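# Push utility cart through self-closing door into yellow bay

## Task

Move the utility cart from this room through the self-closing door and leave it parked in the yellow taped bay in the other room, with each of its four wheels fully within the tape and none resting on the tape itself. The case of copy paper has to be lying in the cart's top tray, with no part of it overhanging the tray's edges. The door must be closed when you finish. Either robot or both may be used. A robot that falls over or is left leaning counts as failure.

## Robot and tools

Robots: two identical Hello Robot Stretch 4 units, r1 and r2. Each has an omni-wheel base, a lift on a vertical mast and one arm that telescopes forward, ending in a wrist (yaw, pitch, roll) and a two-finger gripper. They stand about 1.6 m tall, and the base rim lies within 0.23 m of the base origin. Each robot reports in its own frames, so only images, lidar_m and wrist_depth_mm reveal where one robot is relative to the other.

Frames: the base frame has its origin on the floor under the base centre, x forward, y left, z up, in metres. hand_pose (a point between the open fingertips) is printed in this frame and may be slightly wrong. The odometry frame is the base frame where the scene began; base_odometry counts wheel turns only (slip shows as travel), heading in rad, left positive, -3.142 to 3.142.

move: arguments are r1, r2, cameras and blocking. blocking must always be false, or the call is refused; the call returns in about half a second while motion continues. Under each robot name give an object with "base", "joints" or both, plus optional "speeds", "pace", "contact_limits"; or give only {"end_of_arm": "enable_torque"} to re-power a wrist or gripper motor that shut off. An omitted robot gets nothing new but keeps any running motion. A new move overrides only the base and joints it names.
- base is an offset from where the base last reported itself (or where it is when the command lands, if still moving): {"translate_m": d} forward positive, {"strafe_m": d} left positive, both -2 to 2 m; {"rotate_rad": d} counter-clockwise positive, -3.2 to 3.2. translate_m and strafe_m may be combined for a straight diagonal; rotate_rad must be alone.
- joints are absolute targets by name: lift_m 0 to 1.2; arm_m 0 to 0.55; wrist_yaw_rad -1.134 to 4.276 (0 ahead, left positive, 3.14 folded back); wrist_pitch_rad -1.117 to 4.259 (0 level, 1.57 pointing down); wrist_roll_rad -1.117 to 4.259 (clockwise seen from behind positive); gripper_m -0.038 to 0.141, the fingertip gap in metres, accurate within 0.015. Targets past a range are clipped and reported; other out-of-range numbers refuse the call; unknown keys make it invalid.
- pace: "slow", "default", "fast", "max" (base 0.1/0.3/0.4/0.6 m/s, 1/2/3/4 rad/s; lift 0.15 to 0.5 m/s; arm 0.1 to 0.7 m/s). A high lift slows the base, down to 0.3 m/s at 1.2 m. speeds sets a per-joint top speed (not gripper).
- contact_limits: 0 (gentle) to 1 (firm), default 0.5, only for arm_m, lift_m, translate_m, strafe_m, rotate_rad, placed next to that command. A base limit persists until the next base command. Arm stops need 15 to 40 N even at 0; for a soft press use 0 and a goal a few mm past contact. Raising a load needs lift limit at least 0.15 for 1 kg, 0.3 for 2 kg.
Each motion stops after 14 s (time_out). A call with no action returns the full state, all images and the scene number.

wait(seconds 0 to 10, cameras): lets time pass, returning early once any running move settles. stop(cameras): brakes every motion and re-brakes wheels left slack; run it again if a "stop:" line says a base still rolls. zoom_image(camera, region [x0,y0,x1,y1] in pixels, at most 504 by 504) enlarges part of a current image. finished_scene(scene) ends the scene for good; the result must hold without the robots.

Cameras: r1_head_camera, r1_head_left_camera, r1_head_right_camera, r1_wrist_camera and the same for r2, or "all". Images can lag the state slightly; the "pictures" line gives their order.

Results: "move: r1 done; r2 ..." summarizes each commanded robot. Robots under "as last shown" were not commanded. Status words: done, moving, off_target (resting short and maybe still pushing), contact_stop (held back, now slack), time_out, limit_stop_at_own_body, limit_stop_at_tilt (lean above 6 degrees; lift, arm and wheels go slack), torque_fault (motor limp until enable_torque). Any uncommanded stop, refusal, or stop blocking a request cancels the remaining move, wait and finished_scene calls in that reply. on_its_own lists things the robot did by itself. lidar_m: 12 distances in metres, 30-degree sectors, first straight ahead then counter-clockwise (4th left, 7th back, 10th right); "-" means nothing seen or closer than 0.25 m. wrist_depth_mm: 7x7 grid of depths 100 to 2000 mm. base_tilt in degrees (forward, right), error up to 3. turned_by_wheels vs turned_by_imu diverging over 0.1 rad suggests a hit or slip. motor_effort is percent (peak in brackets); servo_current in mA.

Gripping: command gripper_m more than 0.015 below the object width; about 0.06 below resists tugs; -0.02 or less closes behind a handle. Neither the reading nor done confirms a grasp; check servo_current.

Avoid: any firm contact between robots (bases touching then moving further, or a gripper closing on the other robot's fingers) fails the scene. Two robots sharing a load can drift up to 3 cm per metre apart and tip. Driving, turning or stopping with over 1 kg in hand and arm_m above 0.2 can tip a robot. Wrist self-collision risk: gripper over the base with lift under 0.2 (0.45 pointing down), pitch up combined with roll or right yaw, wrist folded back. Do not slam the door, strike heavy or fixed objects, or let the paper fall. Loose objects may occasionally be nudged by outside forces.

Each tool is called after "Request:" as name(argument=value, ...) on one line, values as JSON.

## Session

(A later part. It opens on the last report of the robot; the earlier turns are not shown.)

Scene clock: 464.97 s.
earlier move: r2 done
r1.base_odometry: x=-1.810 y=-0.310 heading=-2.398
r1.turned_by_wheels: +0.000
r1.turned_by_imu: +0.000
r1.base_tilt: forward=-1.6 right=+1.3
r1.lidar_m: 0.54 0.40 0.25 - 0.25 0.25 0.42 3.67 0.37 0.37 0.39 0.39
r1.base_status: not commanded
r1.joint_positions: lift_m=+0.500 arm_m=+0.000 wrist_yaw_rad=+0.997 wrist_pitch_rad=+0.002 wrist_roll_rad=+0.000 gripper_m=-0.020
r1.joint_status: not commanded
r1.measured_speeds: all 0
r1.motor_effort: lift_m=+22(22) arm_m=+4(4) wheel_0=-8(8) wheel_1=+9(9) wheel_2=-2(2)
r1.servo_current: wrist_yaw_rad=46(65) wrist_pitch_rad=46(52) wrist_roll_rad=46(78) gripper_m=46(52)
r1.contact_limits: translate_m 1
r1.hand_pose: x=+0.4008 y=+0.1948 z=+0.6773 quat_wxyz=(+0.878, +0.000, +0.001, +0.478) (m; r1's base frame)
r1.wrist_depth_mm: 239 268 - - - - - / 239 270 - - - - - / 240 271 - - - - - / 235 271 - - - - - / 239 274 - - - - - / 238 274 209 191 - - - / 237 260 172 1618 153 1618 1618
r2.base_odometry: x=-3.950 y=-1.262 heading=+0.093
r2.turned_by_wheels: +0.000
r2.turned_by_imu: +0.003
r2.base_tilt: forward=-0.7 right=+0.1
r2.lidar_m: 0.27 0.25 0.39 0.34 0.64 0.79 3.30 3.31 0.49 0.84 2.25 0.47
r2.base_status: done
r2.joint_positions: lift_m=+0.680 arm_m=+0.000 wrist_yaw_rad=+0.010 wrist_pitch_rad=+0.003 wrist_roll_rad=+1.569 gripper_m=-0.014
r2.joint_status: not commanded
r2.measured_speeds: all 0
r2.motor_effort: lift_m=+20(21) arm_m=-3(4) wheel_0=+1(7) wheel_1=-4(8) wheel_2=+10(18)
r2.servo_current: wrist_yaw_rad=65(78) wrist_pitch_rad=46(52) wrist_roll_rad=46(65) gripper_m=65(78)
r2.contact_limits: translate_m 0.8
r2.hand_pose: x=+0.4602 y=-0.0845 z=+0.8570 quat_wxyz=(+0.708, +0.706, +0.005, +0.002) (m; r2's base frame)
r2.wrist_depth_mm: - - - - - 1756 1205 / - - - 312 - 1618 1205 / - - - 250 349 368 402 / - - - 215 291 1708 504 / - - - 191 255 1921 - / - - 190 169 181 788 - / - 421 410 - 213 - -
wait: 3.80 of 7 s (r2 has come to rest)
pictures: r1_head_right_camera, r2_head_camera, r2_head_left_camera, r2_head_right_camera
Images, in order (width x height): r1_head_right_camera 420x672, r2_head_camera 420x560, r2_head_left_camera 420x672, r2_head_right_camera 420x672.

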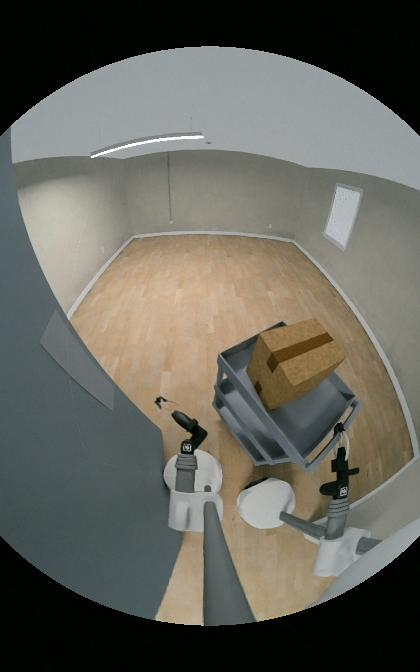

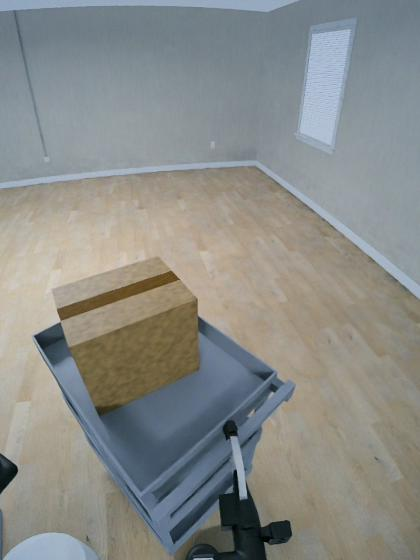

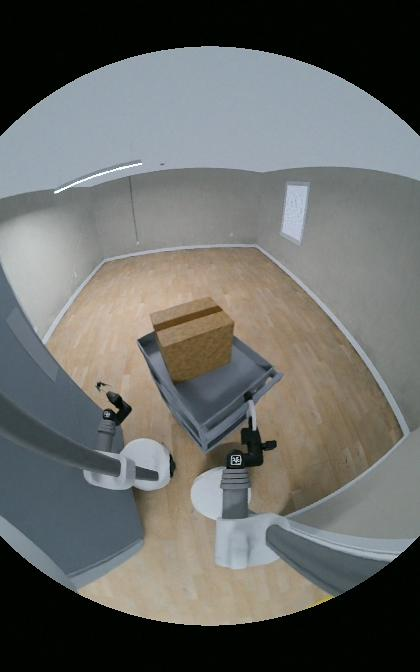

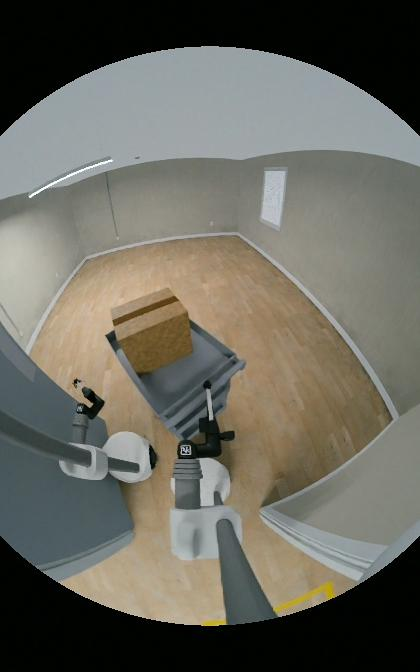

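Request:
move(blocking=false, r2={"base":{"translate_m":0.3},"pace":"slow","contact_limits":{"translate_m":0.8}})

Request:
wait(seconds=1.5, cameras=["r2_head_camera"])

Request:
wait(seconds=4, cameras=["r2_head_camera","r2_head_left_camera"])

Scene clock: 538.73 s.
move: r2 moving
r1: as last shown
r1.base_tilt: forward=-1.6 right=+1.2
r1.lidar_m: 0.54 0.39 0.25 - 0.25 0.25 0.43 3.67 0.36 0.37 0.40 0.41
r1.motor_effort: lift_m=+22(22) arm_m=+4(4) wheel_0=-7(8) wheel_1=+9(9) wheel_2=-2(2)
r1.servo_current: wrist_yaw_rad=52(65) wrist_pitch_rad=39(52) wrist_roll_rad=39(65) gripper_m=39(46)
r1.contact_limits: translate_m 1
r1.wrist_depth_mm: 238 268 - - - - - / 239 270 - - - - - / 239 270 - - - - - / 235 268 - - - - - / 239 277 - - - - - / 238 276 209 190 - - - / 237 260 173 1576 153 1537 1618
r2.base_odometry: x=-3.938 y=-1.261 heading=+0.093
r2.turned_by_wheels: +0.001
r2.turned_by_imu: +0.001
r2.base_tilt: forward=-0.7 right=+0.0
r2.lidar_m: 0.25 0.25 0.38 0.36 0.66 0.79 3.30 3.34 0.51 0.86 2.24 0.50
r2.base_status: translate_m moving
r2.joint_positions: lift_m=+0.680 arm_m=+0.000 wrist_yaw_rad=+0.010 wrist_pitch_rad=+0.003 wrist_roll_rad=+1.569 gripper_m=-0.014
r2.joint_status: not commanded
r2.measured_speeds: translate_m=+0.048 strafe_m=+0.000 rotate_rad=-0.003 lift_m=+0.000 arm_m=+0.000 wrist_yaw_rad=-0.011 wrist_pitch_rad=+0.000 wrist_roll_rad=+0.000
r2.motor_effort: lift_m=+20(20) arm_m=-3(4) wheel_0=+9(16) wheel_1=+8(8) wheel_2=-9(9)
r2.servo_current: wrist_yaw_rad=65(72) wrist_pitch_rad=46(46) wrist_roll_rad=46(52) gripper_m=65(78)
r2.contact_limits: translate_m 0.8
r2.hand_pose: x=+0.4601 y=-0.0846 z=+0.8570 quat_wxyz=(+0.708, +0.706, +0.005, +0.002) (m; r2's base frame)
r2.wrist_depth_mm: - - - - - 1661 1182 / - - - 312 - 1708 1182 / - - - 310 351 364 366 / - - - 216 293 1756 488 / - - - 195 254 1708 - / - - 188 171 180 732 - / - 415 404 - 211 - -
pictures: none

Scene clock: 540.23 s.
earlier move: r2 moving
r1.base_odometry: x=-1.810 y=-0.310 heading=-2.398
r1.turned_by_wheels: +0.000
r1.turned_by_imu: +0.000
r1.base_tilt: forward=-1.6 right=+1.3
r1.lidar_m: 0.52 0.39 0.25 - 0.25 0.25 0.44 3.66 0.37 0.35 0.45 0.43
r1.base_status: not commanded
r1.joint_positions: lift_m=+0.500 arm_m=+0.000 wrist_yaw_rad=+0.997 wrist_pitch_rad=+0.002 wrist_roll_rad=+0.000 gripper_m=-0.020
r1.joint_status: not commanded
r1.measured_speeds: all 0
r1.motor_effort: lift_m=+22(22) arm_m=+4(4) wheel_0=-8(8) wheel_1=+9(9) wheel_2=-1(2)
r1.servo_current: wrist_yaw_rad=33(65) wrist_pitch_rad=39(52) wrist_roll_rad=39(65) gripper_m=46(52)
r1.contact_limits: translate_m 1
r1.hand_pose: x=+0.4008 y=+0.1948 z=+0.6773 quat_wxyz=(+0.878, +0.000, +0.001, +0.478) (m; r1's base frame)
r1.wrist_depth_mm: 238 267 - - - - - / 238 268 - - - - - / 238 270 - - - - - / 234 270 - - - - - / 238 276 - - - - - / 238 274 209 191 - - - / 236 260 172 1576 153 1537 1618
r2.base_odometry: x=-3.801 y=-1.248 heading=+0.093
r2.turned_by_wheels: -0.001
r2.turned_by_imu: -0.001
r2.base_tilt: forward=-0.7 right=+0.1
r2.lidar_m: 0.25 0.25 0.42 0.35 0.44 0.80 3.42 0.59 0.59 1.18 2.20 0.53
r2.base_status: translate_m moving
r2.joint_positions: lift_m=+0.680 arm_m=+0.000 wrist_yaw_rad=-0.007 wrist_pitch_rad=+0.003 wrist_roll_rad=+1.569 gripper_m=-0.014
r2.joint_status: not commanded
r2.measured_speeds: translate_m=+0.100 strafe_m=+0.000 rotate_rad=+0.001 lift_m=+0.000 arm_m=+0.000 wrist_yaw_rad=+0.000 wrist_pitch_rad=+0.000 wrist_roll_rad=+0.000
r2.motor_effort: lift_m=+20(20) arm_m=+4(4) wheel_0=+6(16) wheel_1=+6(8) wheel_2=-13(17)
r2.servo_current: wrist_yaw_rad=52(72) wrist_pitch_rad=33(46) wrist_roll_rad=46(59) gripper_m=72(78)
r2.contact_limits: translate_m 0.8
r2.hand_pose: x=+0.4586 y=-0.0895 z=+0.8570 quat_wxyz=(+0.708, +0.706, -0.001, -0.004) (m; r2's base frame)
r2.wrist_depth_mm: - - - - - 1708 1138 / - - - - - 1661 1182 / - - - 345 - 1661 1205 / - - - 298 351 1537 427 / - - - 189 266 1756 484 / - - 188 164 181 1661 549 / - 413 407 - 201 123 -
wait: 1.50 s; no rest
pictures: r2_head_camera
Images, in order (width x height): r2_head_camera 420x560.

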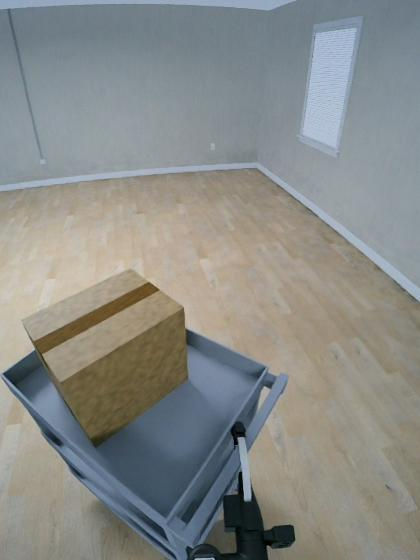

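Scene clock: 542.53 s.
earlier move: r2 done
r1.base_odometry: x=-1.810 y=-0.310 heading=-2.398
r1.turned_by_wheels: +0.000
r1.turned_by_imu: +0.000
r1.base_tilt: forward=-1.6 right=+1.3
r1.lidar_m: 0.55 0.40 0.25 - 0.25 0.25 0.45 3.67 1.06 0.33 0.40 0.48
r1.base_status: not commanded
r1.joint_positions: lift_m=+0.500 arm_m=+0.000 wrist_yaw_rad=+0.997 wrist_pitch_rad=+0.002 wrist_roll_rad=+0.000 gripper_m=-0.020
r1.joint_status: not commanded
r1.measured_speeds: all 0
r1.motor_effort: lift_m=+22(22) arm_m=+4(4) wheel_0=-7(8) wheel_1=+9(9) wheel_2=-2(2)
r1.servo_current: wrist_yaw_rad=46(65) wrist_pitch_rad=39(59) wrist_roll_rad=52(72) gripper_m=46(52)
r1.contact_limits: translate_m 1
r1.hand_pose: x=+0.4008 y=+0.1948 z=+0.6773 quat_wxyz=(+0.878, +0.000, +0.001, +0.478) (m; r1's base frame)
r1.wrist_depth_mm: 240 268 - - - - - / 239 268 - - - - - / 240 270 - - - - - / 236 270 - - - - - / 238 276 - - - - - / 238 276 209 191 - - - / 238 260 173 1576 153 1576 1618
r2.base_odometry: x=-3.652 y=-1.234 heading=+0.095
r2.turned_by_wheels: +0.002
r2.turned_by_imu: +0.003
r2.base_tilt: forward=-0.7 right=+0.1
r2.lidar_m: 0.25 0.25 0.52 0.37 0.38 0.84 3.62 0.72 0.81 1.48 2.17 0.60
r2.base_status: done
r2.joint_positions: lift_m=+0.680 arm_m=+0.000 wrist_yaw_rad=+0.023 wrist_pitch_rad=+0.003 wrist_roll_rad=+1.569 gripper_m=-0.014
r2.joint_status: not commanded
r2.measured_speeds: all 0
r2.on_its_own: wrist_yaw_rad is at rest, and its servo_current (137 mA) is outside its rest range (0 to 104 mA)
r2.motor_effort: lift_m=+20(21) arm_m=+4(4) wheel_0=+15(19) wheel_1=+11(13) wheel_2=-2(17)
r2.servo_current: wrist_yaw_rad=137(150) wrist_pitch_rad=39(52) wrist_roll_rad=39(72) gripper_m=72(85)
r2.contact_limits: translate_m 0.8
r2.hand_pose: x=+0.4612 y=-0.0808 z=+0.8570 quat_wxyz=(+0.708, +0.706, +0.009, +0.007) (m; r2's base frame)
r2.wrist_depth_mm: - - - - - 1708 1138 / - - - - - 1756 1182 / - - - 370 - 1756 1205 / - - - 353 389 402 397 / - - - 271 304 1756 1281 / - - - 168 181 1576 500 / - - 402 - 198 - -
wait: 2.30 of 4 s (r2 has come to rest)
pictures: r2_head_camera, r2_head_left_camera
Images, in order (width x height): r2_head_camera 420x560, r2_head_left_camera 420x672.

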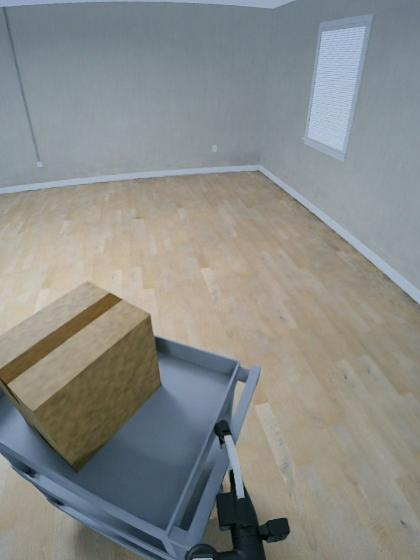

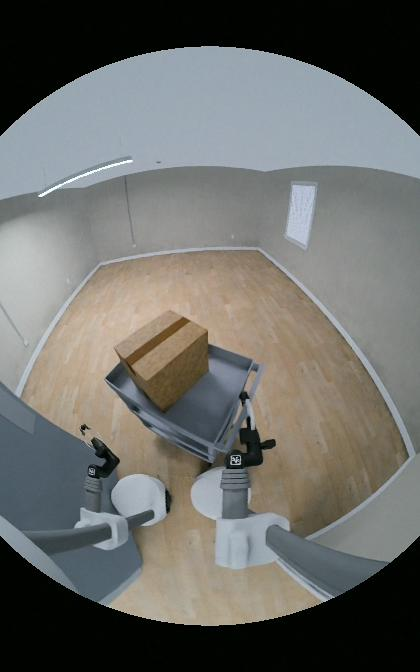

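Request:
move(blocking=false, r1={"joints":{"wrist_yaw_rad":0.0,"wrist_pitch_rad":1.5}}, r2={"base":{"strafe_m":-0.3},"pace":"slow","contact_limits":{"strafe_m":0.8}})

Request:
wait(seconds=4, cameras=[])

Request:
wait(seconds=3, cameras=["r2_head_camera","r2_head_left_camera","r1_head_right_camera"])

Scene clock: 611.17 s.
move: r1 moving; r2 moving
r1.base_odometry: x=-1.810 y=-0.310 heading=-2.398
r1.turned_by_wheels: +0.000
r1.turned_by_imu: +0.000
r1.base_tilt: forward=-1.6 right=+1.3
r1.lidar_m: 0.53 0.39 0.25 - 0.26 0.25 0.41 3.66 0.56 0.36 0.41 0.51
r1.base_status: not commanded
r1.joint_positions: lift_m=+0.500 arm_m=+0.000 wrist_yaw_rad=+0.413 wrist_pitch_rad=+0.583 wrist_roll_rad=+0.000 gripper_m=-0.020
r1.joint_status: wrist_yaw_rad moving; wrist_pitch_rad moving
r1.measured_speeds: translate_m=+0.000 strafe_m=+0.000 rotate_rad=+0.000 lift_m=+0.000 arm_m=+0.000 wrist_yaw_rad=-1.825 wrist_pitch_rad=+1.819 wrist_roll_rad=+0.000
r1.motor_effort: lift_m=+22(22) arm_m=+4(4) wheel_0=-8(8) wheel_1=+8(9) wheel_2=-1(2)
r1.servo_current: wrist_yaw_rad=104(137) wrist_pitch_rad=52(85) wrist_roll_rad=59(65) gripper_m=39(46)
r1.contact_limits: translate_m 1
r1.hand_pose: x=+0.4265 y=+0.0167 z=+0.5192 quat_wxyz=(+0.937, -0.059, +0.281, +0.197) (m; r1's base frame)
r1.wrist_depth_mm: - - - - - - 257 / - - - - - - - / 1756 1921 1863 1808 1863 1618 1921 / 1430 1430 1397 1397 1336 319 - / 1138 1138 1118 1098 1098 322 277 / 931 931 904 192 917 404 285 / 809 788 180 184 161 564 -
r2.base_odometry: x=-3.651 y=-1.248 heading=+0.097
r2.turned_by_wheels: +0.002
r2.turned_by_imu: +0.003
r2.base_tilt: forward=-0.7 right=+0.0
r2.lidar_m: 0.25 0.25 0.53 0.38 0.40 0.90 3.60 0.71 0.81 1.51 2.15 2.63
r2.base_status: strafe_m moving
r2.joint_positions: lift_m=+0.680 arm_m=+0.000 wrist_yaw_rad=+0.026 wrist_pitch_rad=+0.003 wrist_roll_rad=+1.569 gripper_m=-0.014
r2.joint_status: not commanded
r2.measured_speeds: translate_m=+0.000 strafe_m=-0.056 rotate_rad=+0.001 lift_m=+0.000 arm_m=+0.000 wrist_yaw_rad=+0.008 wrist_pitch_rad=+0.000 wrist_roll_rad=+0.000
r2.motor_effort: lift_m=+20(20) arm_m=+4(4) wheel_0=+19(25) wheel_1=-2(8) wheel_2=+3(4)
r2.servo_current: wrist_yaw_rad=176(176) wrist_pitch_rad=39(39) wrist_roll_rad=46(59) gripper_m=72(78)
r2.contact_limits: strafe_m 0.8
r2.hand_pose: x=+0.4615 y=-0.0798 z=+0.8570 quat_wxyz=(+0.708, +0.706, +0.010, +0.008) (m; r2's base frame)
r2.wrist_depth_mm: - - - - - 1661 1160 / - - - - - 1708 1160 / - - - 370 - 1756 1182 / - - - 349 392 394 394 / - - - 214 303 1808 1255 / - - 190 167 181 1618 492 / - - 399 - 202 - -
pictures: none

Scene clock: 612.13 s.
earlier move: r1 done; r2 moving
r1.base_odometry: x=-1.810 y=-0.310 heading=-2.398
r1.turned_by_wheels: +0.000
r1.turned_by_imu: +0.000
r1.base_tilt: forward=-1.6 right=+1.3
r1.lidar_m: 0.57 0.38 0.25 - 0.25 0.25 0.43 3.67 1.07 0.44 0.52 0.54
r1.base_status: not commanded
r1.joint_positions: lift_m=+0.500 arm_m=+0.000 wrist_yaw_rad=+0.002 wrist_pitch_rad=+1.498 wrist_roll_rad=+0.000 gripper_m=-0.020
r1.joint_status: all done
r1.measured_speeds: all 0
r1.motor_effort: lift_m=+22(22) arm_m=+4(4) wheel_0=-8(8) wheel_1=+8(9) wheel_2=-1(2)
r1.servo_current: wrist_yaw_rad=52(137) wrist_pitch_rad=46(85) wrist_roll_rad=59(65) gripper_m=46(52)
r1.contact_limits: translate_m 1
r1.hand_pose: x=+0.1921 y=-0.0874 z=+0.3903 quat_wxyz=(+0.732, -0.001, +0.681, +0.001) (m; r1's base frame)
r1.wrist_depth_mm: 627 634 634 634 621 627 - / 627 627 627 634 627 621 634 / 615 621 621 621 615 621 621 / 559 615 621 615 615 615 615 / 525 609 433 603 615 609 603 / 500 397 394 191 603 609 574 / 439 394 183 392 161 603 597
r2.base_odometry: x=-3.642 y=-1.337 heading=+0.097
r2.turned_by_wheels: +0.000
r2.turned_by_imu: +0.003
r2.base_tilt: forward=-0.7 right=+0.0
r2.lidar_m: 0.26 0.25 0.54 0.47 0.46 0.96 3.57 0.65 0.76 1.49 2.08 0.63
r2.base_status: strafe_m moving
r2.joint_positions: lift_m=+0.680 arm_m=+0.000 wrist_yaw_rad=+0.032 wrist_pitch_rad=+0.003 wrist_roll_rad=+1.569 gripper_m=-0.014
r2.joint_status: not commanded
r2.measured_speeds: translate_m=-0.001 strafe_m=-0.100 rotate_rad=+0.005 lift_m=+0.000 arm_m=+0.000 wrist_yaw_rad=+0.000 wrist_pitch_rad=+0.000 wrist_roll_rad=+0.000
r2.motor_effort: lift_m=+20(20) arm_m=+4(4) wheel_0=+23(28) wheel_1=-3(8) wheel_2=+9(9)
r2.servo_current: wrist_yaw_rad=228(234) wrist_pitch_rad=39(46) wrist_roll_rad=46(59) gripper_m=78(78)
r2.contact_limits: strafe_m 0.8
r2.hand_pose: x=+0.4619 y=-0.0781 z=+0.8570 quat_wxyz=(+0.708, +0.706, +0.012, +0.010) (m; r2's base frame)
r2.wrist_depth_mm: - - - - - 1661 1160 / - - - - - 1708 1182 / - - - 368 - 1708 1182 / - - - 345 387 394 389 / - - - 212 301 1756 1255 / - - 191 161 182 1618 504 / - - 399 - 203 - -
wait: 0.97 of 4 s (r1 has come to rest)
pictures: none
No camera images: "cameras" was empty.

Scene clock: 614.80 s.
earlier move: r2 done
r1.base_odometry: x=-1.810 y=-0.310 heading=-2.398
r1.turned_by_wheels: +0.000
r1.turned_by_imu: +0.000
r1.base_tilt: forward=-1.6 right=+1.3
r1.lidar_m: 5.14 0.37 0.25 - 0.25 0.25 0.41 3.67 1.09 0.64 0.81 0.81
r1.base_status: not commanded
r1.joint_positions: lift_m=+0.500 arm_m=+0.000 wrist_yaw_rad=+0.002 wrist_pitch_rad=+1.498 wrist_roll_rad=+0.000 gripper_m=-0.020
r1.joint_status: all done
r1.measured_speeds: all 0
r1.motor_effort: lift_m=+22(22) arm_m=+4(4) wheel_0=-7(8) wheel_1=+8(9) wheel_2=-1(2)
r1.servo_current: wrist_yaw_rad=46(137) wrist_pitch_rad=46(85) wrist_roll_rad=65(65) gripper_m=39(52)
r1.contact_limits: translate_m 1
r1.hand_pose: x=+0.1921 y=-0.0874 z=+0.3903 quat_wxyz=(+0.732, -0.001, +0.681, +0.001) (m; r1's base frame)
r1.wrist_depth_mm: 634 634 634 634 627 627 634 / 627 621 627 621 627 621 621 / 627 615 621 615 621 627 627 / 574 621 621 615 615 615 615 / 525 615 430 615 603 609 603 / 496 399 394 190 603 603 603 / 442 392 183 389 161 597 603
r2.base_odometry: x=-3.623 y=-1.532 heading=+0.095
r2.turned_by_wheels: -0.002
r2.turned_by_imu: +0.000
r2.base_tilt: forward=-0.7 right=+0.1
r2.lidar_m: 0.25 0.26 3.22 0.66 0.72 1.24 0.58 0.57 0.73 1.41 1.88 0.50
r2.base_status: done
r2.joint_positions: lift_m=+0.680 arm_m=+0.000 wrist_yaw_rad=+0.003 wrist_pitch_rad=+0.003 wrist_roll_rad=+1.569 gripper_m=-0.014
r2.joint_status: not commanded
r2.measured_speeds: all 0
r2.motor_effort: lift_m=+20(20) arm_m=+4(4) wheel_0=+3(28) wheel_1=-4(8) wheel_2=+6(9)
r2.servo_current: wrist_yaw_rad=52(234) wrist_pitch_rad=46(46) wrist_roll_rad=46(65) gripper_m=72(78)
r2.contact_limits: strafe_m 0.8
r2.hand_pose: x=+0.4595 y=-0.0866 z=+0.8570 quat_wxyz=(+0.708, +0.706, +0.002, +0.000) (m; r2's base frame)
r2.wrist_depth_mm: - - - - - 1708 1182 / - - - 315 - 1661 1182 / - - - 315 357 368 368 / - - - 221 297 1756 496 / - - - 193 255 1808 535 / - - 188 167 182 691 - / - 418 404 - 207 - -
wait: 2.67 of 3 s (r2 has come to rest)
pictures: r1_head_right_camera, r2_head_camera, r2_head_left_camera
Images, in order (width x height): r1_head_right_camera 420x672, r2_head_camera 420x560, r2_head_left_camera 420x672.

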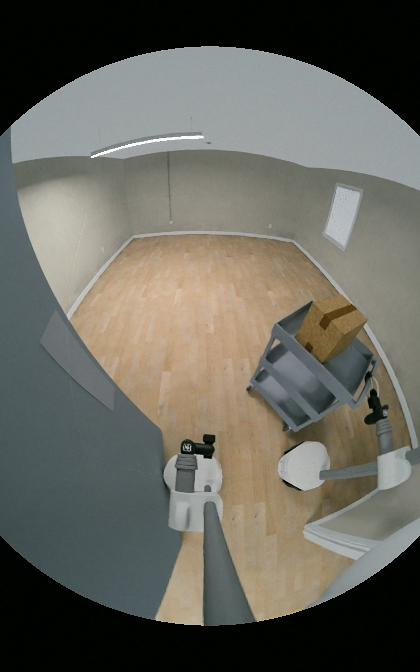

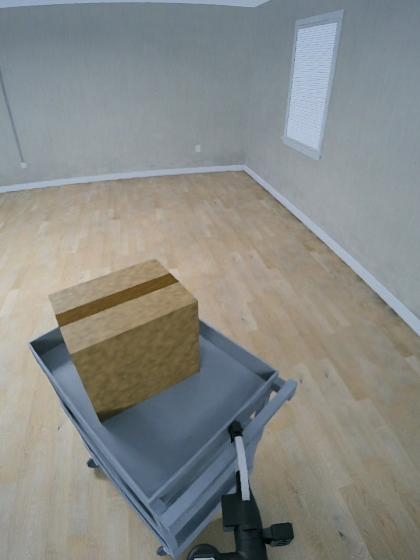

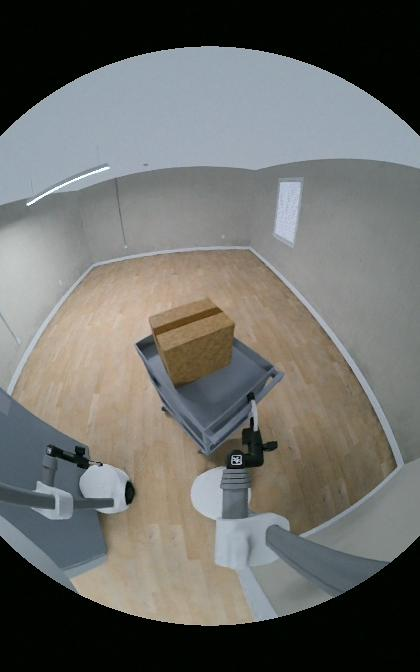

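Request:
move(blocking=false, r2={"base":{"strafe_m":-0.3},"pace":"slow","contact_limits":{"strafe_m":0.8}})

Request:
wait(seconds=1, cameras=["r2_head_camera"])

Request:
wait(seconds=1, cameras=["r2_head_camera"])

Request:
wait(seconds=4, cameras=["r2_head_camera"])

Scene clock: 628.57 s.
move: r2 moving
r1: as last shown
r1.base_tilt: forward=-1.6 right=+1.2
r1.lidar_m: 5.16 0.38 0.25 - 0.25 0.25 0.44 3.68 1.10 0.66 0.80 0.81
r1.motor_effort: lift_m=+22(22) arm_m=+4(4) wheel_0=-7(8) wheel_1=+8(9) wheel_2=-1(1)
r1.servo_current: wrist_yaw_rad=39(59) wrist_pitch_rad=46(52) wrist_roll_rad=59(59) gripper_m=33(46)
r1.contact_limits: translate_m 1
r1.wrist_depth_mm: 634 634 621 634 640 634 627 / 627 627 627 621 634 627 627 / 627 621 615 627 621 621 621 / 564 615 615 615 621 615 621 / 530 609 430 609 609 603 615 / 496 402 394 191 603 603 603 / 439 394 183 392 161 603 603
r2.base_odometry: x=-3.622 y=-1.547 heading=+0.096
r2.turned_by_wheels: +0.000
r2.turned_by_imu: +0.001
r2.base_tilt: forward=-0.6 right=+0.1
r2.lidar_m: 0.25 0.25 3.21 0.65 0.71 1.23 0.58 0.59 0.73 1.39 1.86 0.48
r2.base_status: strafe_m moving
r2.joint_positions: lift_m=+0.680 arm_m=+0.000 wrist_yaw_rad=+0.006 wrist_pitch_rad=+0.003 wrist_roll_rad=+1.569 gripper_m=-0.014
r2.joint_status: not commanded
r2.measured_speeds: translate_m=-0.001 strafe_m=-0.056 rotate_rad=+0.003 lift_m=+0.000 arm_m=+0.000 wrist_yaw_rad=+0.029 wrist_pitch_rad=+0.000 wrist_roll_rad=+0.000
r2.motor_effort: lift_m=+20(20) arm_m=+4(4) wheel_0=+11(13) wheel_1=-7(10) wheel_2=+0(4)
r2.servo_current: wrist_yaw_rad=59(65) wrist_pitch_rad=46(46) wrist_roll_rad=52(52) gripper_m=72(78)
r2.contact_limits: strafe_m 0.8
r2.hand_pose: x=+0.4598 y=-0.0858 z=+0.8570 quat_wxyz=(+0.708, +0.706, +0.003, +0.001) (m; r2's base frame)
r2.wrist_depth_mm: - - - - - 1708 1160 / - - - 312 - 1708 1182 / - - - 315 353 368 366 / - - - 274 298 1708 484 / - - - 195 256 1756 - / - - 189 169 180 707 - / - 418 404 - 210 - -
pictures: none

Scene clock: 629.57 s.
earlier move: r2 moving
r1.base_odometry: x=-1.810 y=-0.310 heading=-2.398
r1.turned_by_wheels: +0.000
r1.turned_by_imu: +0.000
r1.base_tilt: forward=-1.6 right=+1.3
r1.lidar_m: 5.16 0.40 0.25 - 0.25 0.25 0.42 3.65 1.08 0.74 0.88 0.89
r1.base_status: not commanded
r1.joint_positions: lift_m=+0.500 arm_m=+0.000 wrist_yaw_rad=+0.002 wrist_pitch_rad=+1.498 wrist_roll_rad=+0.000 gripper_m=-0.020
r1.joint_status: not commanded
r1.measured_speeds: all 0
r1.motor_effort: lift_m=+22(22) arm_m=+4(4) wheel_0=-7(8) wheel_1=+8(9) wheel_2=-1(1)
r1.servo_current: wrist_yaw_rad=39(65) wrist_pitch_rad=46(52) wrist_roll_rad=33(59) gripper_m=46(52)
r1.contact_limits: translate_m 1
r1.hand_pose: x=+0.1921 y=-0.0874 z=+0.3903 quat_wxyz=(+0.732, -0.001, +0.681, +0.001) (m; r1's base frame)
r1.wrist_depth_mm: 634 634 627 634 627 634 627 / 627 627 627 621 627 634 621 / 621 621 615 621 615 621 621 / 569 615 615 615 615 615 615 / 530 615 424 615 615 609 609 / 496 397 392 190 603 609 603 / 439 392 183 392 161 603 597
r2.base_odometry: x=-3.613 y=-1.639 heading=+0.095
r2.turned_by_wheels: +0.000
r2.turned_by_imu: +0.001
r2.base_tilt: forward=-0.7 right=+0.1
r2.lidar_m: 0.26 0.26 3.32 0.77 0.80 3.70 0.56 0.58 0.71 1.38 1.78 0.50
r2.base_status: strafe_m moving
r2.joint_positions: lift_m=+0.680 arm_m=+0.000 wrist_yaw_rad=+0.010 wrist_pitch_rad=+0.003 wrist_roll_rad=+1.569 gripper_m=-0.014
r2.joint_status: not commanded
r2.measured_speeds: translate_m=+0.000 strafe_m=-0.100 rotate_rad=+0.003 lift_m=+0.000 arm_m=+0.000 wrist_yaw_rad=+0.000 wrist_pitch_rad=+0.000 wrist_roll_rad=+0.000
r2.motor_effort: lift_m=+20(20) arm_m=+4(4) wheel_0=+7(18) wheel_1=-6(10) wheel_2=+2(4)
r2.servo_current: wrist_yaw_rad=52(91) wrist_pitch_rad=46(46) wrist_roll_rad=39(59) gripper_m=65(78)
r2.contact_limits: strafe_m 0.8
r2.hand_pose: x=+0.4602 y=-0.0845 z=+0.8570 quat_wxyz=(+0.708, +0.706, +0.005, +0.002) (m; r2's base frame)
r2.wrist_depth_mm: - - - - - 1661 1182 / - - - 312 - 1708 1160 / - - - 315 349 362 359 / - - - 220 297 1756 484 / - - - 194 253 1921 - / - - 189 169 180 715 - / - 418 407 - 210 - -
wait: 1.00 s; no rest
pictures: r2_head_camera
Images, in order (width x height): r2_head_camera 420x560.

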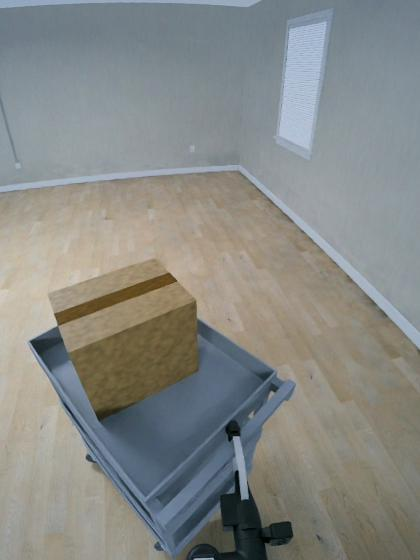

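Scene clock: 630.57 s.
earlier move: r2 moving
r1.base_odometry: x=-1.810 y=-0.310 heading=-2.398
r1.turned_by_wheels: +0.000
r1.turned_by_imu: +0.000
r1.base_tilt: forward=-1.6 right=+1.2
r1.lidar_m: 5.17 0.37 0.25 - 0.25 0.25 0.42 3.66 1.07 0.86 0.95 0.97
r1.base_status: not commanded
r1.joint_positions: lift_m=+0.500 arm_m=+0.000 wrist_yaw_rad=+0.002 wrist_pitch_rad=+1.498 wrist_roll_rad=+0.000 gripper_m=-0.020
r1.joint_status: not commanded
r1.measured_speeds: all 0
r1.motor_effort: lift_m=+22(22) arm_m=+4(4) wheel_0=-8(8) wheel_1=+8(9) wheel_2=-1(1)
r1.servo_current: wrist_yaw_rad=59(65) wrist_pitch_rad=46(52) wrist_roll_rad=52(65) gripper_m=46(52)
r1.contact_limits: translate_m 1
r1.hand_pose: x=+0.1921 y=-0.0874 z=+0.3903 quat_wxyz=(+0.732, -0.001, +0.681, +0.001) (m; r1's base frame)
r1.wrist_depth_mm: 627 634 634 640 627 627 627 / 627 627 621 621 627 627 627 / 621 615 627 627 621 627 621 / 564 615 615 609 621 615 615 / 535 615 427 609 609 609 609 / 496 402 392 191 603 603 603 / 442 392 184 389 161 597 597
r2.base_odometry: x=-3.603 y=-1.738 heading=+0.095
r2.turned_by_wheels: +0.000
r2.turned_by_imu: +0.001
r2.base_tilt: forward=-0.7 right=+0.1
r2.lidar_m: 0.26 0.25 3.44 0.86 0.94 3.75 0.53 0.55 0.67 1.35 1.68 0.48
r2.base_status: strafe_m moving
r2.joint_positions: lift_m=+0.680 arm_m=+0.000 wrist_yaw_rad=+0.010 wrist_pitch_rad=+0.003 wrist_roll_rad=+1.569 gripper_m=-0.014
r2.joint_status: not commanded
r2.measured_speeds: translate_m=+0.000 strafe_m=-0.099 rotate_rad=-0.002 lift_m=+0.000 arm_m=+0.000 wrist_yaw_rad=+0.000 wrist_pitch_rad=+0.000 wrist_roll_rad=+0.000
r2.motor_effort: lift_m=+20(20) arm_m=+4(4) wheel_0=+11(18) wheel_1=-7(10) wheel_2=+3(4)
r2.servo_current: wrist_yaw_rad=59(91) wrist_pitch_rad=46(52) wrist_roll_rad=46(59) gripper_m=72(78)
r2.contact_limits: strafe_m 0.8
r2.hand_pose: x=+0.4602 y=-0.0845 z=+0.8570 quat_wxyz=(+0.708, +0.706, +0.005, +0.002) (m; r2's base frame)
r2.wrist_depth_mm: - - - - - 1708 1205 / - - - 310 - 1708 1160 / - - - 251 353 364 364 / - - - 218 293 1708 492 / - - - 190 253 1863 - / - - 190 170 180 732 - / - 415 407 - 211 - -
wait: 1.00 s; no rest
pictures: r2_head_camera
Images, in order (width x height): r2_head_camera 420x560.

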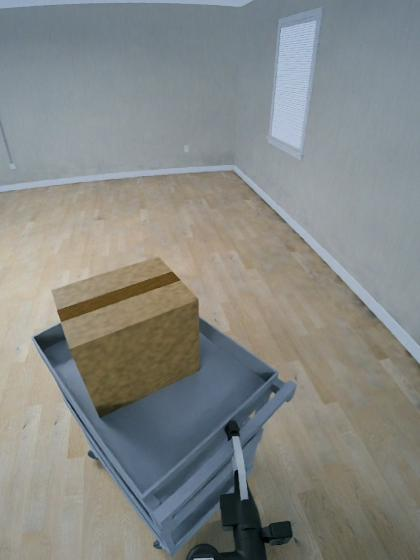

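Scene clock: 632.20 s.
earlier move: r2 done
r1.base_odometry: x=-1.810 y=-0.310 heading=-2.398
r1.turned_by_wheels: +0.000
r1.turned_by_imu: +0.000
r1.base_tilt: forward=-1.6 right=+1.3
r1.lidar_m: 5.15 0.38 0.25 - 0.25 0.25 0.41 3.69 1.10 0.95 1.04 1.07
r1.base_status: not commanded
r1.joint_positions: lift_m=+0.500 arm_m=+0.000 wrist_yaw_rad=+0.002 wrist_pitch_rad=+1.498 wrist_roll_rad=+0.000 gripper_m=-0.020
r1.joint_status: not commanded
r1.measured_speeds: all 0
r1.motor_effort: lift_m=+22(22) arm_m=+4(4) wheel_0=-7(8) wheel_1=+8(9) wheel_2=-1(1)
r1.servo_current: wrist_yaw_rad=39(72) wrist_pitch_rad=33(52) wrist_roll_rad=46(65) gripper_m=39(52)
r1.contact_limits: translate_m 1
r1.hand_pose: x=+0.1921 y=-0.0874 z=+0.3903 quat_wxyz=(+0.732, -0.001, +0.681, +0.001) (m; r1's base frame)
r1.wrist_depth_mm: 634 627 640 634 627 647 634 / 627 627 627 627 627 627 621 / 615 615 634 621 621 615 615 / 569 615 615 615 615 615 621 / 530 615 427 615 609 609 609 / 496 397 394 191 609 609 603 / 442 392 183 392 161 609 603
r2.base_odometry: x=-3.594 y=-1.831 heading=+0.096
r2.turned_by_wheels: +0.000
r2.turned_by_imu: +0.001
r2.base_tilt: forward=-0.6 right=+0.0
r2.lidar_m: 0.25 0.27 3.53 0.95 1.07 0.56 0.55 0.54 0.65 1.29 1.58 0.48
r2.base_status: done
r2.joint_positions: lift_m=+0.680 arm_m=+0.000 wrist_yaw_rad=+0.007 wrist_pitch_rad=+0.003 wrist_roll_rad=+1.569 gripper_m=-0.014
r2.joint_status: not commanded
r2.measured_speeds: all 0
r2.motor_effort: lift_m=+20(20) arm_m=+4(4) wheel_0=+5(18) wheel_1=-3(10) wheel_2=+2(4)
r2.servo_current: wrist_yaw_rad=59(91) wrist_pitch_rad=46(52) wrist_roll_rad=46(59) gripper_m=72(78)
r2.contact_limits: strafe_m 0.8
r2.hand_pose: x=+0.4599 y=-0.0854 z=+0.8570 quat_wxyz=(+0.708, +0.706, +0.004, +0.001) (m; r2's base frame)
r2.wrist_depth_mm: - - - - - 1708 1160 / - - - 303 - 1618 1182 / - - - 247 336 1499 1205 / - - - 216 289 1708 504 / - - - 193 251 1921 - / - - 189 167 181 768 - / - 413 407 - 211 - -
wait: 1.63 of 4 s (r2 has come to rest)
pictures: r2_head_camera
Images, in order (width x height): r2_head_camera 420x560.

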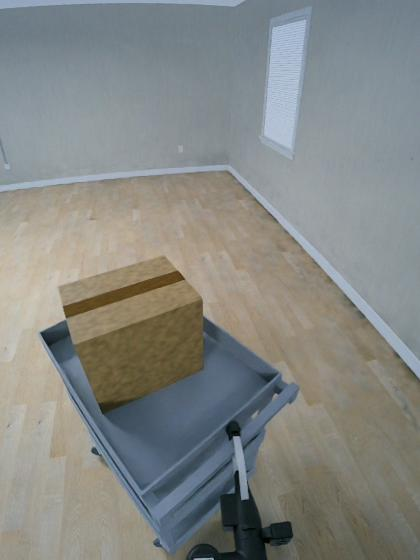

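Request:
move(blocking=false, r2={"base":{"translate_m":0.0,"strafe_m":0.42},"pace":"slow","contact_limits":{"strafe_m":0.8}})

Request:
wait(seconds=7, cameras=["r2_head_camera","r2_head_left_camera","r1_head_right_camera"])

Scene clock: 666.67 s.
move: r2 moving
r1: as last shown
r1.lidar_m: 5.15 0.41 0.25 - 0.25 0.25 0.41 3.67 1.09 0.93 1.04 1.08
r1.servo_current: wrist_yaw_rad=59(59) wrist_pitch_rad=39(46) wrist_roll_rad=52(65) gripper_m=39(52)
r1.contact_limits: translate_m 1
r1.wrist_depth_mm: 627 627 627 634 634 627 640 / 627 627 621 621 627 621 627 / 615 615 621 621 627 621 621 / 569 615 615 615 621 615 615 / 535 615 427 609 609 609 609 / 500 394 392 191 609 603 603 / 439 392 183 389 160 603 603
r2.base_odometry: x=-3.595 y=-1.817 heading=+0.095
r2.turned_by_wheels: +0.000
r2.turned_by_imu: +0.000
r2.base_tilt: forward=-0.7 right=+0.0
r2.lidar_m: 0.27 0.26 3.51 0.94 1.02 0.61 0.55 0.53 0.68 1.32 1.59 0.48
r2.base_status: translate_m moving; strafe_m moving
r2.joint_positions: lift_m=+0.680 arm_m=+0.000 wrist_yaw_rad=+0.001 wrist_pitch_rad=+0.003 wrist_roll_rad=+1.569 gripper_m=-0.014
r2.joint_status: not commanded
r2.measured_speeds: translate_m=+0.000 strafe_m=+0.054 rotate_rad=+0.000 lift_m=+0.000 arm_m=+0.000 wrist_yaw_rad=-0.030 wrist_pitch_rad=+0.000 wrist_roll_rad=+0.000
r2.motor_effort: lift_m=+20(20) arm_m=+4(4) wheel_0=-8(11) wheel_1=+6(7) wheel_2=-1(2)
r2.servo_current: wrist_yaw_rad=52(59) wrist_pitch_rad=39(46) wrist_roll_rad=59(59) gripper_m=72(78)
r2.contact_limits: strafe_m 0.8
r2.hand_pose: x=+0.4593 y=-0.0872 z=+0.8570 quat_wxyz=(+0.708, +0.706, +0.001, -0.001) (m; r2's base frame)
r2.wrist_depth_mm: - - - - - 1708 1160 / - - - 314 - 1576 1182 / - - - 249 349 1499 433 / - - - 217 289 1756 496 / - - - 192 252 1863 - / - - 186 169 179 768 - / - 413 404 - 211 - -
pictures: none

Scene clock: 671.53 s.
earlier move: r2 done
r1.base_odometry: x=-1.810 y=-0.310 heading=-2.398
r1.turned_by_wheels: +0.000
r1.turned_by_imu: +0.000
r1.base_tilt: forward=-1.6 right=+1.3
r1.lidar_m: 5.17 0.38 0.25 - 0.25 0.25 0.42 3.68 1.08 0.51 0.59 0.95
r1.base_status: not commanded
r1.joint_positions: lift_m=+0.500 arm_m=+0.000 wrist_yaw_rad=+0.002 wrist_pitch_rad=+1.498 wrist_roll_rad=+0.000 gripper_m=-0.020
r1.joint_status: not commanded
r1.measured_speeds: all 0
r1.motor_effort: lift_m=+22(22) arm_m=+4(4) wheel_0=-7(8) wheel_1=+8(9) wheel_2=-1(1)
r1.servo_current: wrist_yaw_rad=52(72) wrist_pitch_rad=33(52) wrist_roll_rad=39(72) gripper_m=39(52)
r1.contact_limits: translate_m 1
r1.hand_pose: x=+0.1921 y=-0.0874 z=+0.3903 quat_wxyz=(+0.732, -0.001, +0.681, +0.001) (m; r1's base frame)
r1.wrist_depth_mm: 627 627 627 621 621 627 634 / 627 621 634 627 621 627 621 / 621 615 621 621 621 621 621 / 569 615 615 609 615 615 615 / 530 615 430 609 609 609 609 / 492 399 392 191 615 609 609 / 439 389 183 392 161 603 603
r2.base_odometry: x=-3.634 y=-1.413 heading=+0.095
r2.turned_by_wheels: +0.000
r2.turned_by_imu: -0.003
r2.base_tilt: forward=-0.7 right=+0.1
r2.lidar_m: 0.39 0.40 3.08 0.53 0.55 1.03 3.94 0.61 0.76 1.45 2.02 0.41
r2.base_status: done
r2.joint_positions: lift_m=+0.680 arm_m=+0.000 wrist_yaw_rad=-0.009 wrist_pitch_rad=+0.003 wrist_roll_rad=+1.569 gripper_m=-0.014
r2.joint_status: not commanded
r2.measured_speeds: all 0
r2.motor_effort: lift_m=+20(20) arm_m=+4(4) wheel_0=-6(17) wheel_1=+4(9) wheel_2=-5(7)
r2.servo_current: wrist_yaw_rad=65(91) wrist_pitch_rad=46(52) wrist_roll_rad=46(59) gripper_m=78(78)
r2.contact_limits: strafe_m 0.8
r2.hand_pose: x=+0.4585 y=-0.0900 z=+0.8570 quat_wxyz=(+0.708, +0.706, -0.002, -0.004) (m; r2's base frame)
r2.wrist_depth_mm: - - - 175 235 1661 1182 / - - - 175 234 1708 - / - - 654 175 235 842 - / - 445 442 175 235 831 - / - 466 455 175 235 842 - / - - 190 175 178 - - / - - 488 - - 1708 -
wait: 4.87 of 7 s (r2 has come to rest)
pictures: r1_head_right_camera, r2_head_camera, r2_head_left_camera
Images, in order (width x height): r1_head_right_camera 420x672, r2_head_camera 420x560, r2_head_left_camera 420x672.

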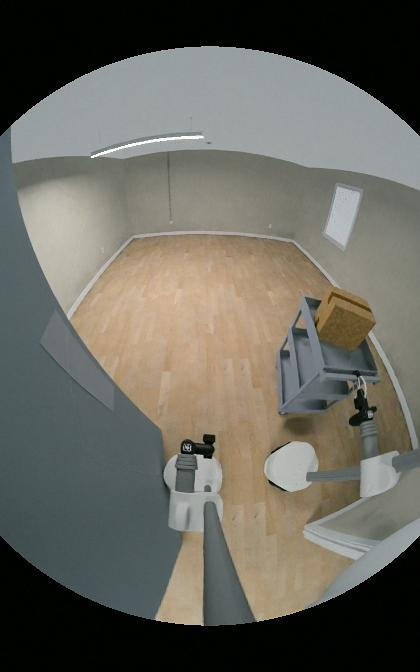

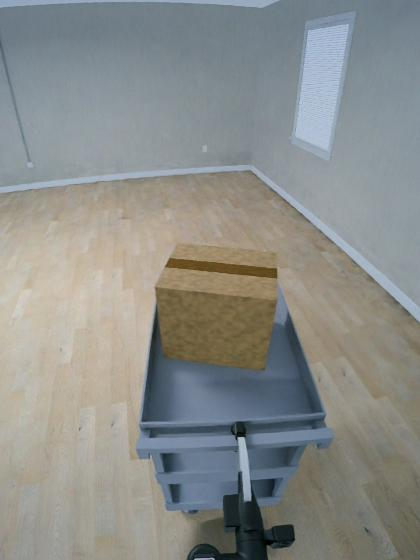

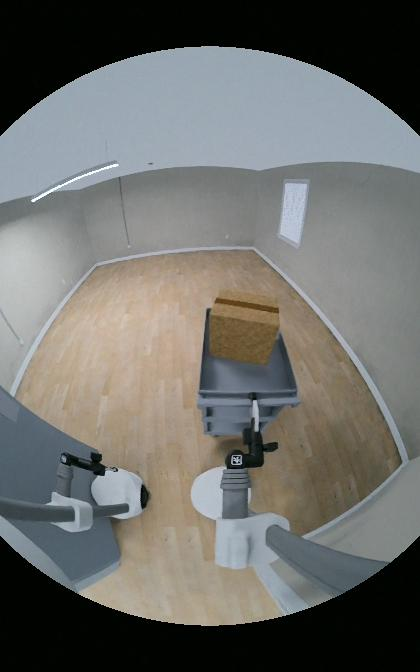

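Request:
move(blocking=false, r2={"joints":{"gripper_m":-0.038}})

Request:
wait(seconds=1.5, cameras=[])

Request:
move(blocking=false, r2={"base":{"translate_m":-0.3,"strafe_m":0.05},"pace":"slow","contact_limits":{"translate_m":0.8}})

Request:
wait(seconds=1.5, cameras=["r2_head_camera"])

Request:
wait(seconds=4, cameras=["r2_head_camera","r2_head_left_camera","r1_head_right_camera"])

Scene clock: 682.73 s.
move: r2 moving
r1: as last shown
r1.lidar_m: 5.17 0.36 0.25 - 0.25 0.25 0.43 3.64 1.09 0.52 0.60 0.92
r1.motor_effort: lift_m=+22(22) arm_m=+4(4) wheel_0=-7(8) wheel_1=+8(8) wheel_2=-1(1)
r1.servo_current: wrist_yaw_rad=52(78) wrist_pitch_rad=46(52) wrist_roll_rad=46(65) gripper_m=46(46)
r1.contact_limits: translate_m 1
r1.wrist_depth_mm: 634 627 627 634 634 621 627 / 627 627 634 640 627 627 627 / 621 621 615 627 627 621 621 / 569 621 615 615 615 621 621 / 530 615 430 609 609 609 609 / 496 397 394 191 603 603 603 / 439 392 184 392 161 603 603
r2.base_odometry: x=-3.634 y=-1.413 heading=+0.095
r2.turned_by_wheels: +0.000
r2.turned_by_imu: +0.001
r2.base_tilt: forward=-0.7 right=+0.1
r2.lidar_m: 0.39 0.39 3.08 0.54 0.57 1.04 3.94 0.61 0.76 1.45 1.99 0.43
r2.base_status: not commanded
r2.joint_positions: lift_m=+0.680 arm_m=+0.000 wrist_yaw_rad=-0.004 wrist_pitch_rad=+0.003 wrist_roll_rad=+1.569 gripper_m=-0.034
r2.joint_status: gripper_m moving
r2.measured_speeds: translate_m=+0.000 strafe_m=+0.000 rotate_rad=+0.001 lift_m=+0.000 arm_m=+0.000 wrist_yaw_rad=+0.017 wrist_pitch_rad=+0.000 wrist_roll_rad=+0.000
r2.motor_effort: lift_m=+20(20) arm_m=+4(4) wheel_0=-5(6) wheel_1=+4(4) wheel_2=-5(5)
r2.servo_current: wrist_yaw_rad=52(65) wrist_pitch_rad=39(46) wrist_roll_rad=52(65) gripper_m=195(228)
r2.contact_limits: strafe_m 0.8
r2.hand_pose: x=+0.4589 y=-0.0886 z=+0.8570 quat_wxyz=(+0.708, +0.706, +0.000, -0.003) (m; r2's base frame)
r2.wrist_depth_mm: - - - 169 229 1661 1205 / - - - 170 229 1576 - / - - 559 170 229 778 - / - 442 439 171 230 - - / - 462 455 171 232 - - / - - 186 171 179 - - / - - 488 - 233 118 -
pictures: none

Scene clock: 683.13 s.
earlier move: r2 done
r1.base_odometry: x=-1.810 y=-0.310 heading=-2.398
r1.turned_by_wheels: +0.000
r1.turned_by_imu: +0.000
r1.base_tilt: forward=-1.6 right=+1.3
r1.lidar_m: 5.16 0.39 0.25 - 0.25 0.25 0.43 3.71 1.08 0.53 0.59 0.95
r1.base_status: not commanded
r1.joint_positions: lift_m=+0.500 arm_m=+0.000 wrist_yaw_rad=+0.002 wrist_pitch_rad=+1.498 wrist_roll_rad=+0.000 gripper_m=-0.020
r1.joint_status: not commanded
r1.measured_speeds: all 0
r1.motor_effort: lift_m=+22(22) arm_m=+4(4) wheel_0=-7(8) wheel_1=+8(9) wheel_2=-1(1)
r1.servo_current: wrist_yaw_rad=33(78) wrist_pitch_rad=39(52) wrist_roll_rad=52(65) gripper_m=46(46)
r1.contact_limits: translate_m 1
r1.hand_pose: x=+0.1921 y=-0.0874 z=+0.3903 quat_wxyz=(+0.732, -0.001, +0.681, +0.001) (m; r1's base frame)
r1.wrist_depth_mm: 634 634 634 634 627 640 634 / 621 627 621 627 621 621 627 / 621 615 621 621 615 634 621 / 564 615 615 609 615 615 609 / 530 609 427 609 609 609 615 / 496 399 394 191 603 609 609 / 442 392 183 389 161 597 591
r2.base_odometry: x=-3.634 y=-1.413 heading=+0.095
r2.turned_by_wheels: +0.000
r2.turned_by_imu: +0.000
r2.base_tilt: forward=-0.7 right=+0.1
r2.lidar_m: 0.39 0.39 3.08 0.53 0.54 1.06 3.95 0.62 0.76 1.46 2.01 0.43
r2.base_status: not commanded
r2.joint_positions: lift_m=+0.680 arm_m=+0.000 wrist_yaw_rad=-0.003 wrist_pitch_rad=+0.003 wrist_roll_rad=+1.569 gripper_m=-0.036
r2.joint_status: all done
r2.measured_speeds: all 0
r2.motor_effort: lift_m=+20(20) arm_m=+4(4) wheel_0=-5(6) wheel_1=+4(4) wheel_2=-4(5)
r2.servo_current: wrist_yaw_rad=39(65) wrist_pitch_rad=39(46) wrist_roll_rad=46(65) gripper_m=130(228)
r2.contact_limits: strafe_m 0.8
r2.hand_pose: x=+0.4590 y=-0.0884 z=+0.8570 quat_wxyz=(+0.708, +0.706, +0.000, -0.002) (m; r2's base frame)
r2.wrist_depth_mm: - - - 169 228 1661 1182 / - - - 169 229 1618 - / - - 549 169 229 - - / - 439 439 170 229 - - / - 462 452 170 230 - - / - - 185 171 178 - - / - - 484 - 231 121 -
wait: 0.40 of 1.5 s (r2 has come to rest)
pictures: none
No camera images: "cameras" was empty.

Scene clock: 683.63 s.
move: r2 moving
r1: as last shown
r1.base_tilt: forward=-1.6 right=+1.2
r1.lidar_m: 5.16 0.38 0.25 - 0.26 0.25 0.45 3.64 1.07 0.52 0.61 0.92
r1.motor_effort: lift_m=+22(22) arm_m=+4(4) wheel_0=-8(8) wheel_1=+8(9) wheel_2=-1(1)
r1.servo_current: wrist_yaw_rad=46(65) wrist_pitch_rad=39(46) wrist_roll_rad=59(59) gripper_m=39(46)
r1.contact_limits: translate_m 1
r1.wrist_depth_mm: 634 627 627 627 634 640 640 / 634 627 634 621 627 621 634 / 621 615 621 621 615 615 621 / 564 615 615 609 609 609 615 / 525 609 427 609 615 609 609 / 488 399 394 191 597 603 597 / 436 392 184 394 161 603 597
r2.base_odometry: x=-3.646 y=-1.412 heading=+0.095
r2.turned_by_wheels: +0.000
r2.turned_by_imu: +0.000
r2.base_tilt: forward=-0.7 right=+0.1
r2.lidar_m: 0.40 0.43 3.07 0.54 0.56 1.02 3.57 0.61 0.75 1.44 2.02 0.43
r2.base_status: translate_m moving; strafe_m moving
r2.joint_positions: lift_m=+0.680 arm_m=+0.000 wrist_yaw_rad=+0.001 wrist_pitch_rad=+0.003 wrist_roll_rad=+1.569 gripper_m=-0.036
r2.joint_status: not commanded
r2.measured_speeds: translate_m=-0.049 strafe_m=+0.008 rotate_rad=+0.001 lift_m=+0.000 arm_m=+0.000 wrist_yaw_rad=+0.010 wrist_pitch_rad=+0.000 wrist_roll_rad=+0.000
r2.motor_effort: lift_m=+20(20) arm_m=-1(4) wheel_0=-7(12) wheel_1=-7(8) wheel_2=+14(14)
r2.servo_current: wrist_yaw_rad=46(59) wrist_pitch_rad=39(46) wrist_roll_rad=39(52) gripper_m=137(137)
r2.contact_limits: translate_m 0.8
r2.hand_pose: x=+0.4594 y=-0.0872 z=+0.8570 quat_wxyz=(+0.708, +0.706, +0.001, -0.001) (m; r2's base frame)
r2.wrist_depth_mm: - - - 165 224 1708 1182 / - - - 167 226 1576 - / - - 449 168 229 - - / - 442 439 169 229 - - / - 462 455 170 230 - - / - - 185 171 178 - - / - - 496 - - 1537 -
pictures: none

Scene clock: 685.13 s.
earlier move: r2 moving
r1.base_odometry: x=-1.810 y=-0.310 heading=-2.398
r1.turned_by_wheels: +0.000
r1.turned_by_imu: +0.000
r1.base_tilt: forward=-1.6 right=+1.3
r1.lidar_m: 5.16 0.38 0.25 - 0.25 0.25 0.42 3.69 0.52 0.46 0.66 0.95
r1.base_status: not commanded
r1.joint_positions: lift_m=+0.500 arm_m=+0.000 wrist_yaw_rad=+0.002 wrist_pitch_rad=+1.498 wrist_roll_rad=+0.000 gripper_m=-0.020
r1.joint_status: not commanded
r1.measured_speeds: all 0
r1.motor_effort: lift_m=+22(22) arm_m=+4(4) wheel_0=-7(8) wheel_1=+8(9) wheel_2=-1(1)
r1.servo_current: wrist_yaw_rad=52(72) wrist_pitch_rad=33(46) wrist_roll_rad=52(65) gripper_m=39(52)
r1.contact_limits: translate_m 1
r1.hand_pose: x=+0.1921 y=-0.0874 z=+0.3903 quat_wxyz=(+0.732, -0.001, +0.681, +0.001) (m; r1's base frame)
r1.wrist_depth_mm: 640 634 640 634 621 634 634 / 627 627 627 621 634 621 627 / 621 615 621 621 621 621 621 / 564 609 621 621 621 609 615 / 535 615 427 609 603 609 609 / 496 397 394 191 609 609 603 / 442 389 183 392 161 597 603
r2.base_odometry: x=-3.784 y=-1.402 heading=+0.095
r2.turned_by_wheels: +0.001
r2.turned_by_imu: +0.001
r2.base_tilt: forward=-0.7 right=+0.0
r2.lidar_m: 0.40 0.42 0.58 0.50 0.75 1.00 3.42 0.51 0.57 1.16 2.04 0.40
r2.base_status: translate_m moving; strafe_m moving
r2.joint_positions: lift_m=+0.680 arm_m=+0.000 wrist_yaw_rad=+0.005 wrist_pitch_rad=+0.003 wrist_roll_rad=+1.569 gripper_m=-0.036
r2.joint_status: not commanded
r2.measured_speeds: translate_m=-0.098 strafe_m=+0.016 rotate_rad=+0.002 lift_m=+0.000 arm_m=+0.000 wrist_yaw_rad=+0.000 wrist_pitch_rad=+0.000 wrist_roll_rad=+0.000
r2.motor_effort: lift_m=+20(20) arm_m=-3(4) wheel_0=+2(12) wheel_1=-5(9) wheel_2=+13(17)
r2.servo_current: wrist_yaw_rad=52(65) wrist_pitch_rad=46(52) wrist_roll_rad=46(59) gripper_m=130(143)
r2.contact_limits: translate_m 0.8
r2.hand_pose: x=+0.4597 y=-0.0860 z=+0.8570 quat_wxyz=(+0.708, +0.706, +0.003, +0.001) (m; r2's base frame)
r2.wrist_depth_mm: - - - 155 211 1537 1138 / - - - 157 216 768 - / - 424 421 161 220 - - / - 442 439 164 224 - - / - - 462 168 228 - - / - - 186 172 178 - - / - - - - - - 508
wait: 1.50 s; no rest
pictures: r2_head_camera
Images, in order (width x height): r2_head_camera 420x560.

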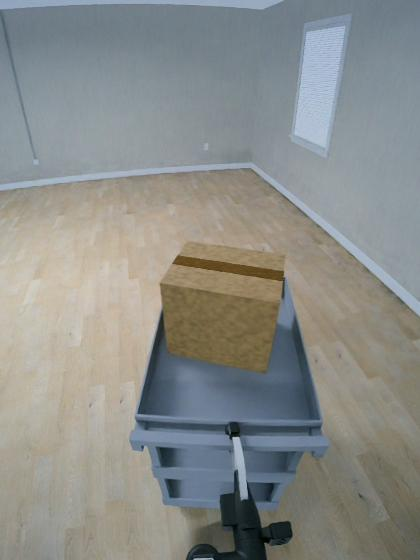

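Scene clock: 687.43 s.
earlier move: r2 done
r1.base_odometry: x=-1.810 y=-0.310 heading=-2.398
r1.turned_by_wheels: +0.000
r1.turned_by_imu: +0.000
r1.base_tilt: forward=-1.6 right=+1.3
r1.lidar_m: 5.16 0.39 0.25 - 0.26 0.25 0.42 3.68 0.49 0.51 0.59 0.97
r1.base_status: not commanded
r1.joint_positions: lift_m=+0.500 arm_m=+0.000 wrist_yaw_rad=+0.002 wrist_pitch_rad=+1.498 wrist_roll_rad=+0.000 gripper_m=-0.020
r1.joint_status: not commanded
r1.measured_speeds: all 0
r1.motor_effort: lift_m=+22(22) arm_m=+4(4) wheel_0=-8(8) wheel_1=+8(9) wheel_2=-1(1)
r1.servo_current: wrist_yaw_rad=46(72) wrist_pitch_rad=39(52) wrist_roll_rad=39(65) gripper_m=39(52)
r1.contact_limits: translate_m 1
r1.hand_pose: x=+0.1921 y=-0.0874 z=+0.3903 quat_wxyz=(+0.732, -0.001, +0.681, +0.001) (m; r1's base frame)
r1.wrist_depth_mm: 634 640 634 627 627 627 627 / 627 627 627 621 621 627 621 / 621 621 615 621 615 609 621 / 564 615 609 621 615 609 609 / 525 609 430 609 597 603 615 / 496 399 394 191 603 603 603 / 442 394 184 392 161 597 597
r2.base_odometry: x=-3.937 y=-1.391 heading=+0.095
r2.turned_by_wheels: +0.000
r2.turned_by_imu: +0.001
r2.base_tilt: forward=-0.7 right=+0.1
r2.lidar_m: 0.40 0.46 0.50 0.48 0.77 3.30 3.29 0.42 0.40 0.81 2.11 0.41
r2.base_status: done
r2.joint_positions: lift_m=+0.680 arm_m=+0.000 wrist_yaw_rad=+0.005 wrist_pitch_rad=+0.003 wrist_roll_rad=+1.569 gripper_m=-0.036
r2.joint_status: not commanded
r2.measured_speeds: all 0
r2.motor_effort: lift_m=+20(20) arm_m=-3(4) wheel_0=+0(12) wheel_1=-5(9) wheel_2=+9(17)
r2.servo_current: wrist_yaw_rad=46(72) wrist_pitch_rad=39(52) wrist_roll_rad=46(59) gripper_m=130(143)
r2.contact_limits: translate_m 0.8
r2.hand_pose: x=+0.4597 y=-0.0860 z=+0.8570 quat_wxyz=(+0.708, +0.706, +0.003, +0.001) (m; r2's base frame)
r2.wrist_depth_mm: - - - 147 203 1537 - / - - - 152 209 759 - / - 418 413 155 214 - - / - 445 439 160 220 - - / - - 469 166 228 - - / - - 186 171 178 - - / - - - - 241 1618 492
wait: 2.30 of 4 s (r2 has come to rest)
pictures: r1_head_right_camera, r2_head_camera, r2_head_left_camera
Images, in order (width x height): r1_head_right_camera 420x672, r2_head_camera 420x560, r2_head_left_camera 420x672.

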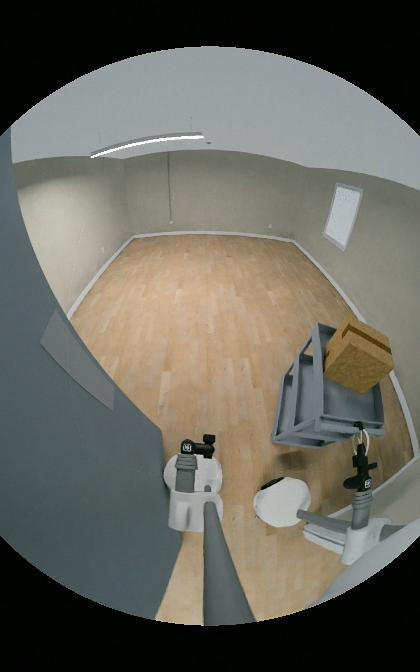

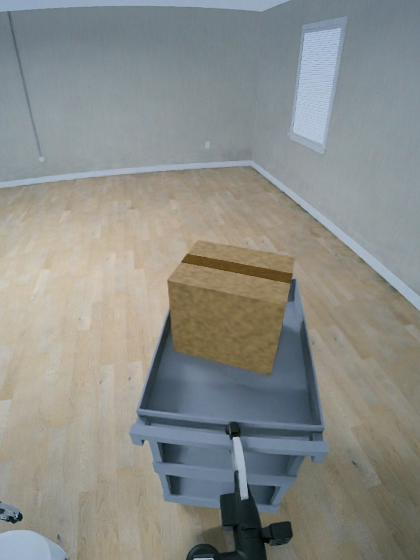

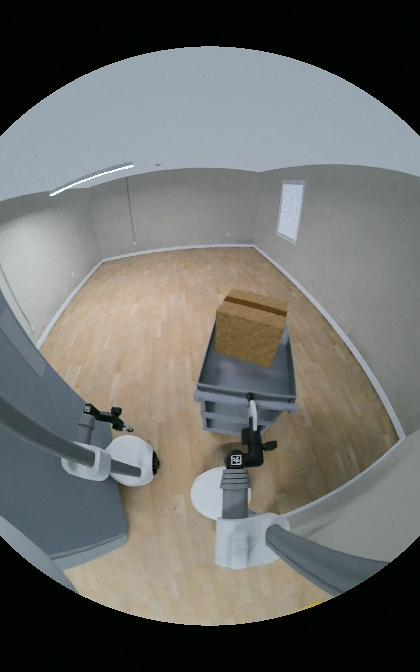

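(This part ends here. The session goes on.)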